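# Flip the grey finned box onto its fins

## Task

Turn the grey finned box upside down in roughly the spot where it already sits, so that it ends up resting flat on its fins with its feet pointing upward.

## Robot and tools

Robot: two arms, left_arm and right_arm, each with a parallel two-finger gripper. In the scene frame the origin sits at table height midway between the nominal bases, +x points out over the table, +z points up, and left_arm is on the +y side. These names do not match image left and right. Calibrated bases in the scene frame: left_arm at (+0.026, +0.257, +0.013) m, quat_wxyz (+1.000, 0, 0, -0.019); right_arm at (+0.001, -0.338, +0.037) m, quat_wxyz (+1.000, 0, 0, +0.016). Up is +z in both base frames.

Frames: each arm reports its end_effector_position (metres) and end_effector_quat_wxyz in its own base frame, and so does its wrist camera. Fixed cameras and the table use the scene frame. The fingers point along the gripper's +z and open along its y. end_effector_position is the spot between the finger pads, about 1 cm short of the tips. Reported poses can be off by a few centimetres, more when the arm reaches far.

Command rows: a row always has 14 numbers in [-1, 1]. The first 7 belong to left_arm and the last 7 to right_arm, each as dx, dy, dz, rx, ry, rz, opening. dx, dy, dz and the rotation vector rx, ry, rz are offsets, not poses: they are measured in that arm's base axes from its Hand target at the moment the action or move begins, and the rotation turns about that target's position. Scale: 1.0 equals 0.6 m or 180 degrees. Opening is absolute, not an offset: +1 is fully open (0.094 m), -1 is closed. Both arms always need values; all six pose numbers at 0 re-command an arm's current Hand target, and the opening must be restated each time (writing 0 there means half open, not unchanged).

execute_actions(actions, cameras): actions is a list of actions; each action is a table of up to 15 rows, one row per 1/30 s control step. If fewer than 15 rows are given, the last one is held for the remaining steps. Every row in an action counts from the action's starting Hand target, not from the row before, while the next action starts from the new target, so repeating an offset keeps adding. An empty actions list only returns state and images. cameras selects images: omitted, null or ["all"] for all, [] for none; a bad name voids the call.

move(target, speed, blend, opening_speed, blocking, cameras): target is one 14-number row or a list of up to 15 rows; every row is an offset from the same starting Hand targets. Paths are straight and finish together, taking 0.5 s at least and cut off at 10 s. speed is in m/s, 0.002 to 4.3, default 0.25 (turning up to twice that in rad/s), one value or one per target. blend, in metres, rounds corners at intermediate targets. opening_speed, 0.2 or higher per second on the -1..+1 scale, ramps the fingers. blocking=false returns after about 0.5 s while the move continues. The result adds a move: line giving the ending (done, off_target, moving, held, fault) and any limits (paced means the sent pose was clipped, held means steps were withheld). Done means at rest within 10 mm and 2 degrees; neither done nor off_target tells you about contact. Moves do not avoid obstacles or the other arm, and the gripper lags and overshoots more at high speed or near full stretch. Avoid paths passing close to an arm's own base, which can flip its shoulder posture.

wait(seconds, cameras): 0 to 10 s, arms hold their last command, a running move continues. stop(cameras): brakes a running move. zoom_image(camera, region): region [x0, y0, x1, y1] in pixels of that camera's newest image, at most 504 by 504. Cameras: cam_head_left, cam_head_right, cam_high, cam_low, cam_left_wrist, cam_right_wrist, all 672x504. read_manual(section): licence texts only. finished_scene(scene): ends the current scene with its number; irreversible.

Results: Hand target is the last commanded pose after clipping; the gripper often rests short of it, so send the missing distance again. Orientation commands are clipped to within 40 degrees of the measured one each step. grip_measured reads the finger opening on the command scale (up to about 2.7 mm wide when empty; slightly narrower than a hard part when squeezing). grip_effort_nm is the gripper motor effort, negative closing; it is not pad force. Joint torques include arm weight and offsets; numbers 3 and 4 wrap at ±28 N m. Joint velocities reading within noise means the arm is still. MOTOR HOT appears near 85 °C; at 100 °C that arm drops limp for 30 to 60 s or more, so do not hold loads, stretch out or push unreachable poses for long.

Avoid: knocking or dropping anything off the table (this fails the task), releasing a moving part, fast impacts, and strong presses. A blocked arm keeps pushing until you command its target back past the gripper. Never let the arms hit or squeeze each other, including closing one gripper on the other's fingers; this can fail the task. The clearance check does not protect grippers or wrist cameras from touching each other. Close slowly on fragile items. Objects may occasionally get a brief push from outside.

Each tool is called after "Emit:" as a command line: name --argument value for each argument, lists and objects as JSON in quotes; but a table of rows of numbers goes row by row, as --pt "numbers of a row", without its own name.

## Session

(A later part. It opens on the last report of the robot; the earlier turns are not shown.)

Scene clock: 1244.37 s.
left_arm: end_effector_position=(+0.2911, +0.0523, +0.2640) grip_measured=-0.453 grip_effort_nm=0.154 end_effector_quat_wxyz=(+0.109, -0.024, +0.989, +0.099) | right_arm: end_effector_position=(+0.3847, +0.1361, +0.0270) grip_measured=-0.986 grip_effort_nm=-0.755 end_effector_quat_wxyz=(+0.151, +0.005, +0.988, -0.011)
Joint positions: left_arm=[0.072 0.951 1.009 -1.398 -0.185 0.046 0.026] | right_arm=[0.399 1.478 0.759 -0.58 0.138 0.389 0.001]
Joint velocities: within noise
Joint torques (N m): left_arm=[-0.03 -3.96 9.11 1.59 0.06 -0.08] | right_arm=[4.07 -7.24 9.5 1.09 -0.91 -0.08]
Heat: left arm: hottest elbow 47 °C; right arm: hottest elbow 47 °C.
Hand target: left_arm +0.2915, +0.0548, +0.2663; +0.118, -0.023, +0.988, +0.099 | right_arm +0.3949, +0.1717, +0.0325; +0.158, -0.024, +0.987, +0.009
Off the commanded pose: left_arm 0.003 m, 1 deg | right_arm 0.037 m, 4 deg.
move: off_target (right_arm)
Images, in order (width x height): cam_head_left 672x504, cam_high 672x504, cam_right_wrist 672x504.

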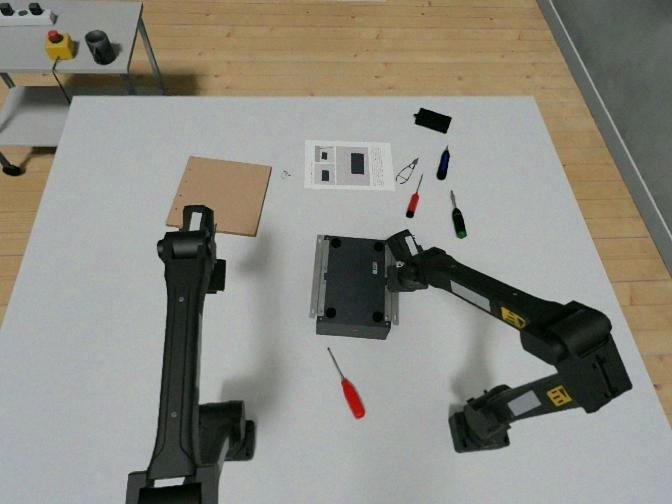

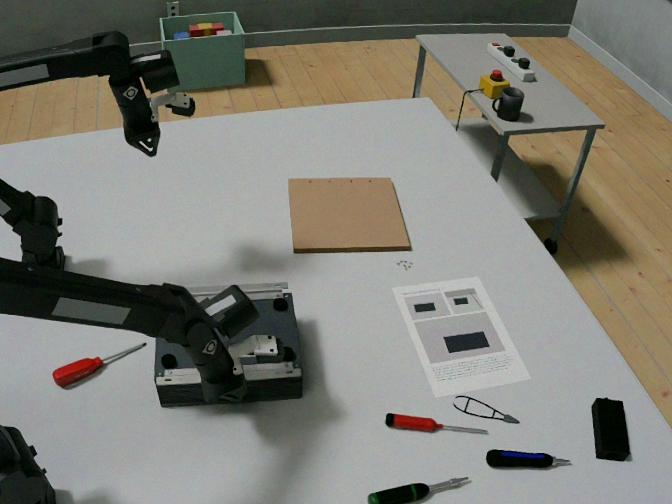

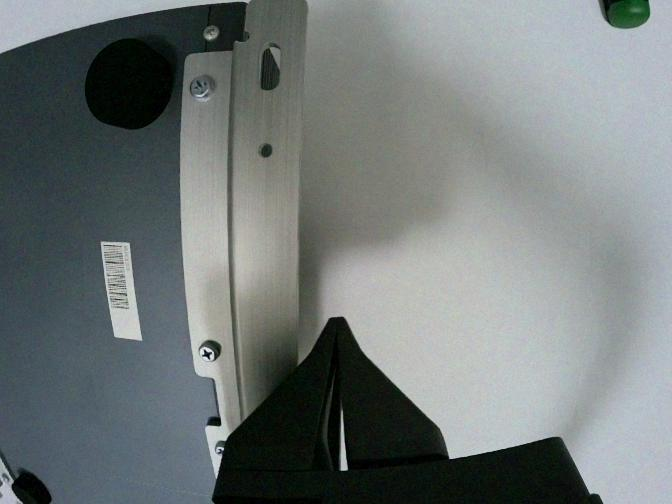

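Emit:
move --target '[0,0,0,0,0,0,-0.45,0.01,0.14,0,0,0,0,-1]' --speed 0.06 --cameras '["cam_right_wrist","cam_head_left","cam_high"]'

Scene clock: 1251.30 s.
left_arm: end_effector_position=(+0.2911, +0.0523, +0.2640) grip_measured=-0.453 grip_effort_nm=0.149 end_effector_quat_wxyz=(+0.109, -0.024, +0.989, +0.099) | right_arm: end_effector_position=(+0.3920, +0.2142, +0.0273) grip_measured=-0.986 grip_effort_nm=-0.735 end_effector_quat_wxyz=(+0.148, -0.002, +0.989, -0.015)
Joint positions: left_arm=[0.072 0.951 1.009 -1.398 -0.185 0.046 0.026] | right_arm=[0.571 1.586 0.891 -0.64 0.184 0.545 0.001]
Joint velocities: within noise
Joint torques (N m): left_arm=[-0.03 -4.01 9.07 1.63 0.06 -0.08] | right_arm=[3.66 -8.35 10.43 1.69 -0.85 0.09]
Heat: left arm: hottest elbow 48 °C; right arm: hottest elbow 47 °C.
Hand target: left_arm +0.2915, +0.0548, +0.2663; +0.118, -0.023, +0.988, +0.099 | right_arm +0.4009, +0.2556, +0.0326; +0.158, -0.024, +0.987, +0.009
Off the commanded pose: left_arm 0.003 m, 1 deg | right_arm 0.043 m, 4 deg.
move: off_target (right_arm)
Images, in order (width x height): cam_head_left 672x504, cam_high 672x504, cam_right_wrist 672x504.

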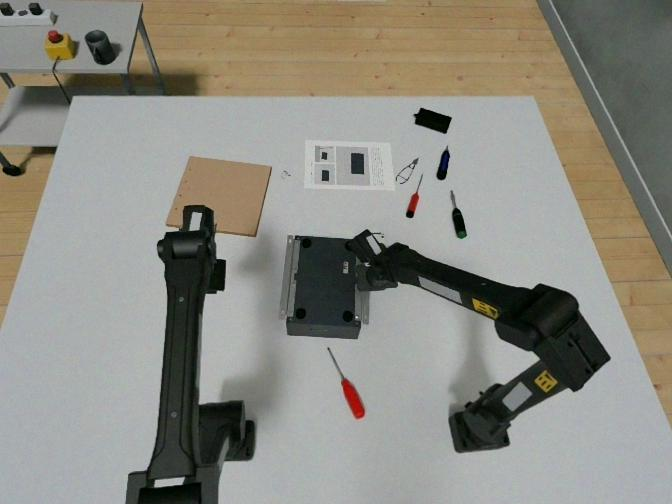

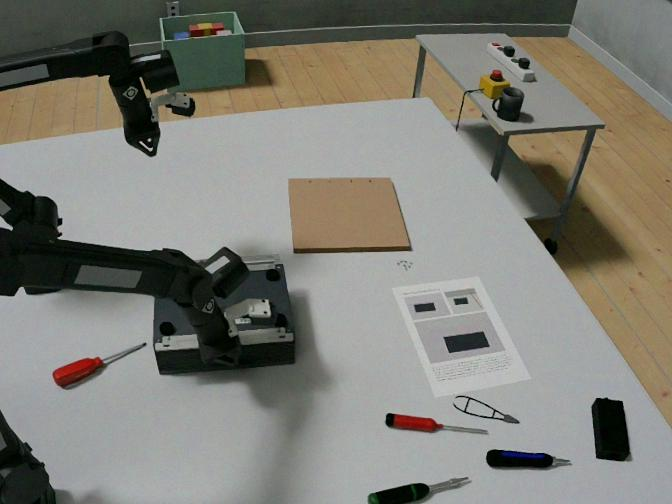

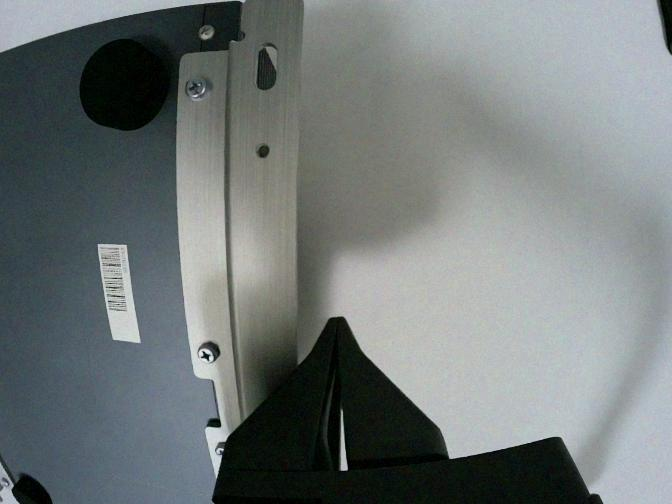

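Emit:
move --pt "0 0 0 0 0 0 -0.45 0 -0.13 0 0 0 0 -1" --pt "0 0 0 0 0 0 -0.45 0 -0.13 0.3 0 0 0 -1" --pt "0 0 0 0 0 0 -0.45 -0.35 0.16 0.3 0 0 0 -1" --pt "0 0 0 0 0 0 -0.45 -0.35 0.16 0.0 0 0 0 -1" --speed '[0.1,0.15,0.2,0.12]' --cameras '["cam_right_wrist","cam_head_left","cam_high"]'

Scene clock: 1272.23 s.
left_arm: end_effector_position=(+0.2911, +0.0525, +0.2640) grip_measured=-0.453 grip_effort_nm=0.154 end_effector_quat_wxyz=(+0.109, -0.024, +0.989, +0.099) | right_arm: end_effector_position=(+0.1926, +0.3461, +0.0334) grip_measured=-0.986 grip_effort_nm=-0.740 end_effector_quat_wxyz=(+0.155, -0.025, +0.988, +0.004)
Joint positions: left_arm=[0.073 0.951 1.009 -1.398 -0.185 0.046 0.026] | right_arm=[1.184 1.507 0.82 -0.748 0.28 1.116 0.001]
Joint velocities: within noise
Joint torques (N m): left_arm=[0.03 -3.9 9.06 1.59 0.06 -0.09] | right_arm=[-0.38 -8.94 6.2 1.26 0.37 0.1]
Heat: left arm: hottest elbow 48 °C; right arm: hottest elbow 48 °C.
Hand target: left_arm +0.2915, +0.0549, +0.2663; +0.118, -0.023, +0.988, +0.099 | right_arm +0.1909, +0.3516, +0.0326; +0.158, -0.024, +0.987, +0.009
Off the commanded pose: left_arm 0.003 m, 1 deg | right_arm 0.006 m, 1 deg.
move: done
Images, in order (width x height): cam_head_left 672x504, cam_high 672x504, cam_right_wrist 672x504.

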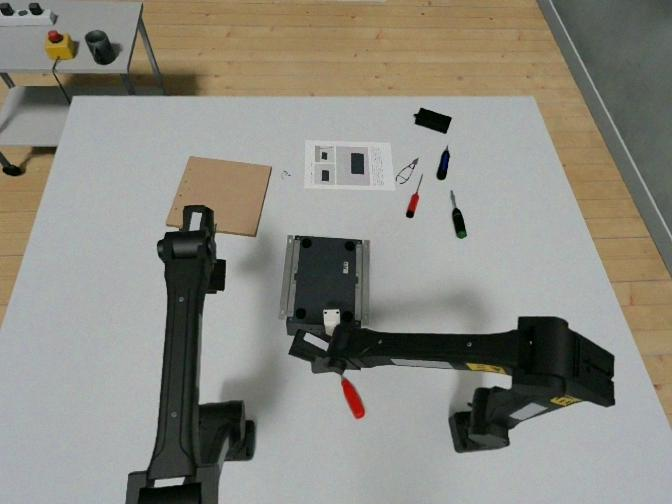

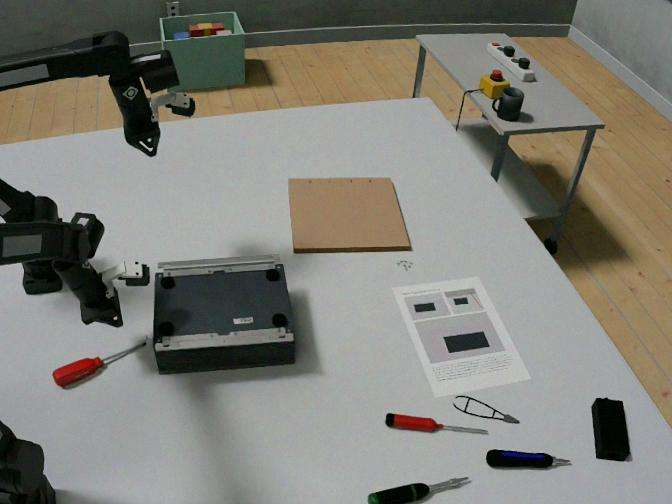

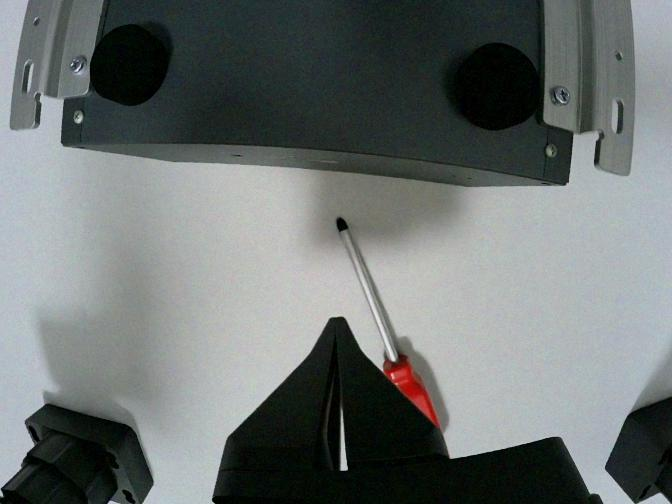

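Emit:
move --pt "0 0 0 0 0 0 -0.45 0.205 0 0 0 0 0 -1" --speed '[0.05]' --cameras '["cam_right_wrist","cam_head_left","cam_high"]'

Scene clock: 1278.80 s.
left_arm: end_effector_position=(+0.2911, +0.0525, +0.2640) grip_measured=-0.453 grip_effort_nm=0.154 end_effector_quat_wxyz=(+0.109, -0.024, +0.989, +0.099) | right_arm: end_effector_position=(+0.2756, +0.3388, +0.0194) grip_measured=-0.986 grip_effort_nm=-0.740 end_effector_quat_wxyz=(+0.133, -0.043, +0.990, -0.006)
Joint positions: left_arm=[0.073 0.951 1.009 -1.398 -0.185 0.046 0.026] | right_arm=[0.975 1.618 0.914 -0.716 0.22 0.871 0.001]
Joint velocities: within noise
Joint torques (N m): left_arm=[0.09 -3.96 9.09 1.62 0.05 -0.09] | right_arm=[-4.54 -9.7 10.74 1.66 0.97 -0.18]
Heat: left arm: hottest elbow 48 °C; right arm: hottest elbow 48 °C.
Hand target: left_arm +0.2915, +0.0549, +0.2663; +0.118, -0.023, +0.988, +0.099 | right_arm +0.3139, +0.3516, +0.0326; +0.158, -0.024, +0.987, +0.009
Off the commanded pose: left_arm 0.003 m, 1 deg | right_arm 0.042 m, 4 deg.
move: off_target (right_arm)
Images, in order (width x height): cam_head_left 672x504, cam_high 672x504, cam_right_wrist 672x504.

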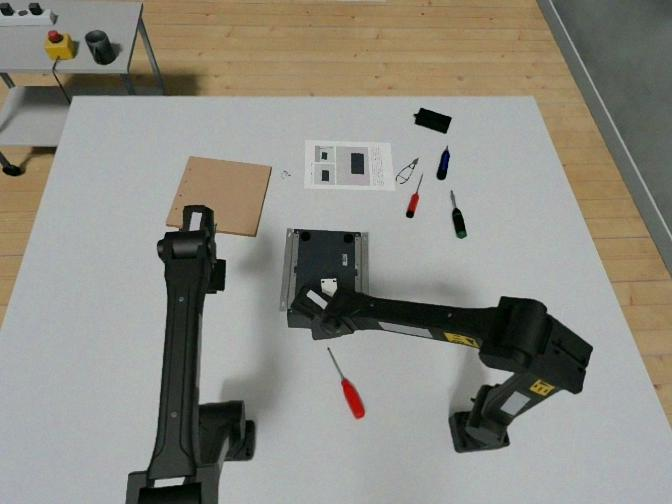

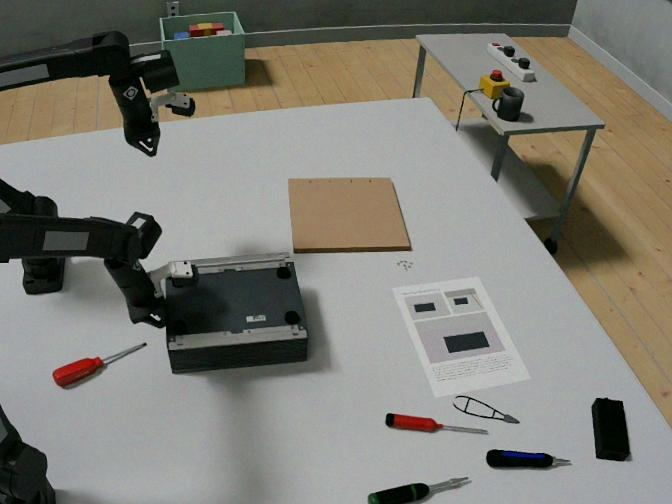

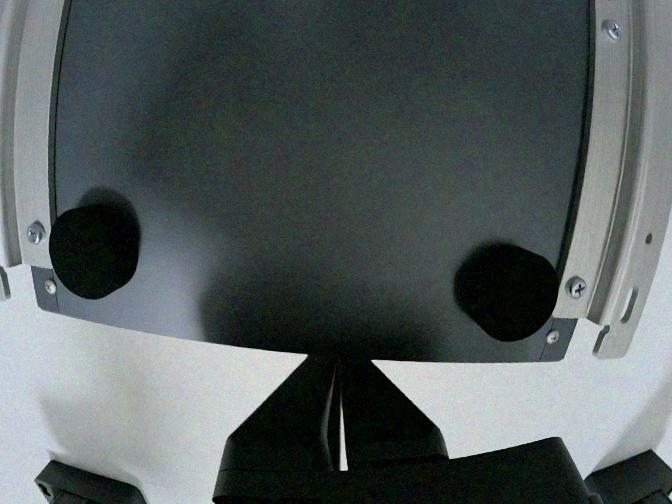

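Emit:
move --pt "0 0 0 0 0 0 -0.45 0.045 0 0 0 0 0 -1" --speed '[0.05]' --cameras '["cam_head_left"]'

Emit:
move --pt "0 0 0 0 0 0 -0.45 -0.15 0 0 0 0 0 -1" --pt "0 0 0 0 0 0 -0.45 -0.2 -0.1 0.3 0 0 0 -1" --pt "0 0 0 0 0 0 -0.45 0 -0.6 0.35 0 0 0 -1" --speed '[0.1,0.15,0.2]'

Scene clock: 1285.77 s.
left_arm: end_effector_position=(+0.2911, +0.0525, +0.2640) grip_measured=-0.453 grip_effort_nm=0.149 end_effector_quat_wxyz=(+0.109, -0.024, +0.989, +0.099) | right_arm: end_effector_position=(+0.3005, +0.3389, +0.0189) grip_measured=-0.986 grip_effort_nm=-0.735 end_effector_quat_wxyz=(+0.131, -0.043, +0.990, -0.008)
Joint positions: left_arm=[0.073 0.951 1.009 -1.398 -0.185 0.046 0.026] | right_arm=[0.927 1.652 0.957 -0.72 0.213 0.823 0.001]
Joint velocities: within noise
Joint torques (N m): left_arm=[0.09 -3.9 9.13 1.58 0.07 -0.08] | right_arm=[-4.19 -9.99 10.97 1.61 0.83 -0.25]
Heat: left arm: hottest elbow 48 °C; right arm: hottest elbow 49 °C.
Hand target: left_arm +0.2915, +0.0549, +0.2663; +0.118, -0.023, +0.988, +0.099 | right_arm +0.3410, +0.3517, +0.0328; +0.158, -0.024, +0.987, +0.009
Off the commanded pose: left_arm 0.003 m, 1 deg | right_arm 0.045 m, 4 deg.
move: off_target (right_arm)
Images, in order (width x height): cam_head_left 672x504.

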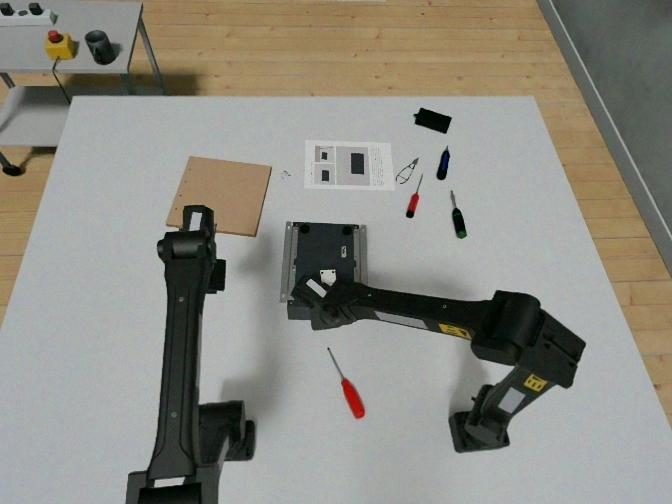

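Scene clock: 1290.67 s.
left_arm: end_effector_position=(+0.2911, +0.0525, +0.2640) grip_measured=-0.453 grip_effort_nm=0.154 end_effector_quat_wxyz=(+0.109, -0.024, +0.989, +0.099) | right_arm: end_effector_position=(+0.3249, -0.0033, +0.2225) grip_measured=-0.986 grip_effort_nm=-0.735 end_effector_quat_wxyz=(+0.134, -0.026, +0.991, +0.011)
Joint positions: left_arm=[0.073 0.951 1.009 -1.398 -0.185 0.046 0.026] | right_arm=[-0.027 1.013 0.939 -1.229 -0.035 -0.075 0.001]
Joint velocities: within noise
Joint torques (N m): left_arm=[0.03 -3.96 9.11 1.58 0.05 -0.09] | right_arm=[-1.79 -3.6 11.95 1.44 -0.18 -0.14]
Heat: left arm: hottest elbow 48 °C; right arm: hottest elbow 49 °C.
Hand target: left_arm +0.2915, +0.0549, +0.2663; +0.118, -0.023, +0.988, +0.099 | right_arm +0.3410, -0.0082, +0.2428; +0.158, -0.025, +0.987, +0.009
Off the commanded pose: left_arm 0.003 m, 1 deg | right_arm 0.026 m, 3 deg.
move: off_target (right_arm)

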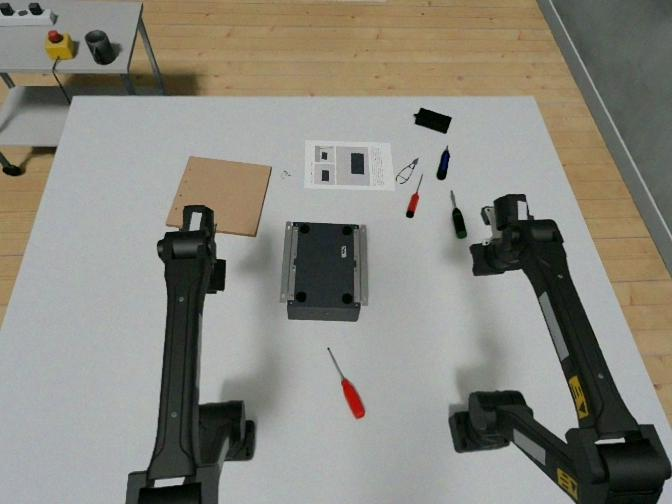

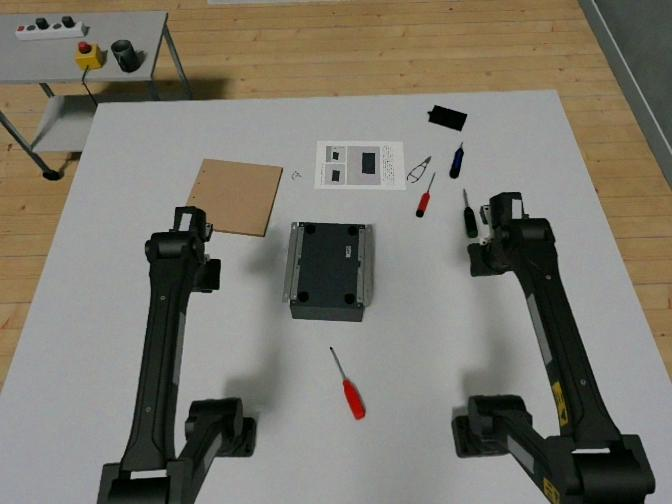

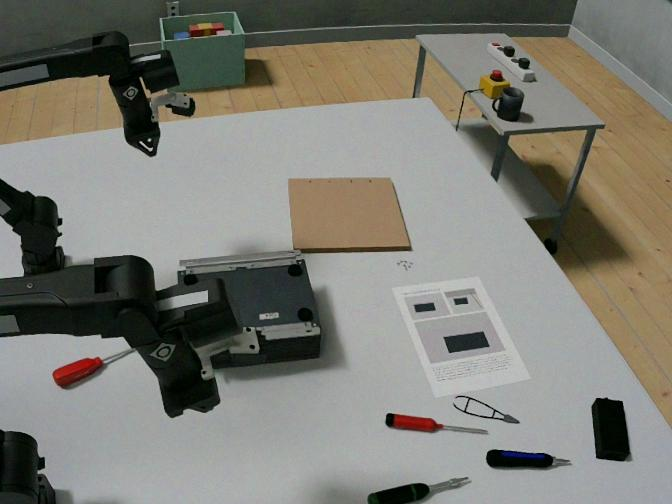

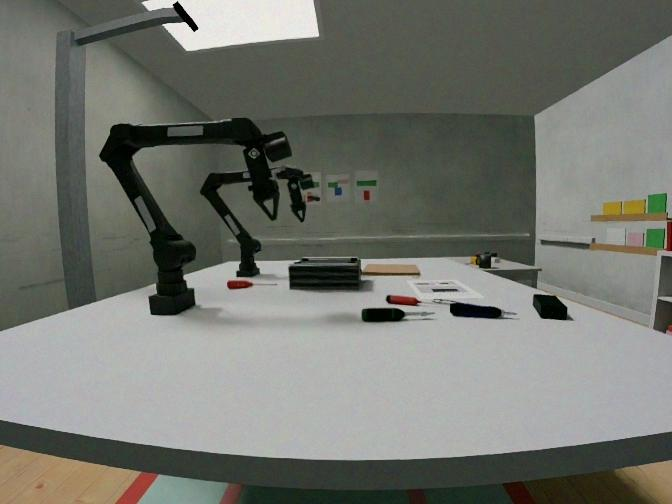

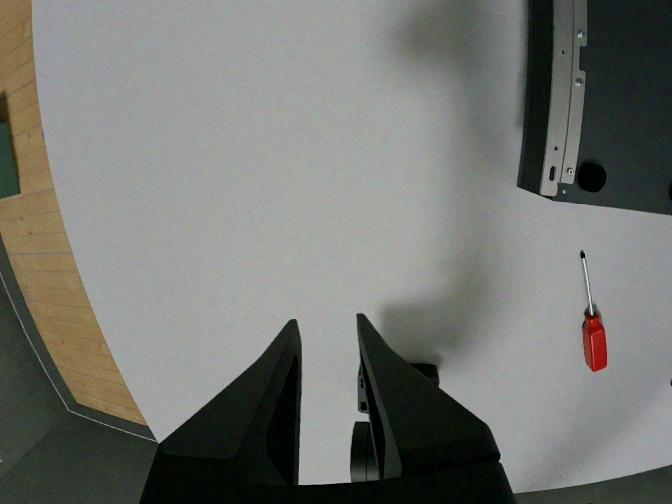

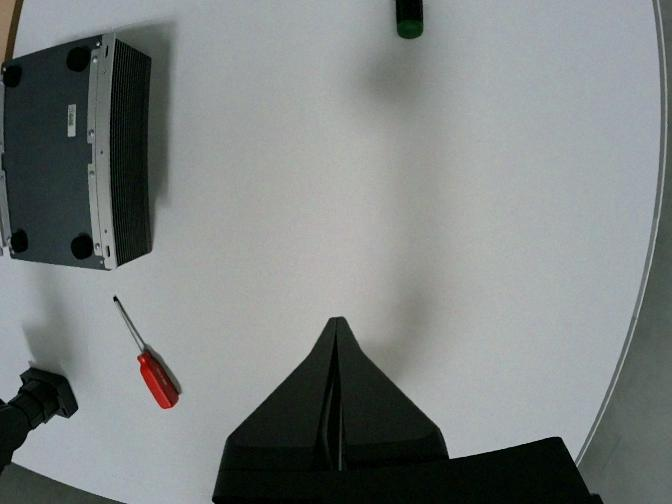

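Box is feet up, flat, at its original place, arms clear.

Emit:
finished_scene --scene 2

The scene is finished: the task was done.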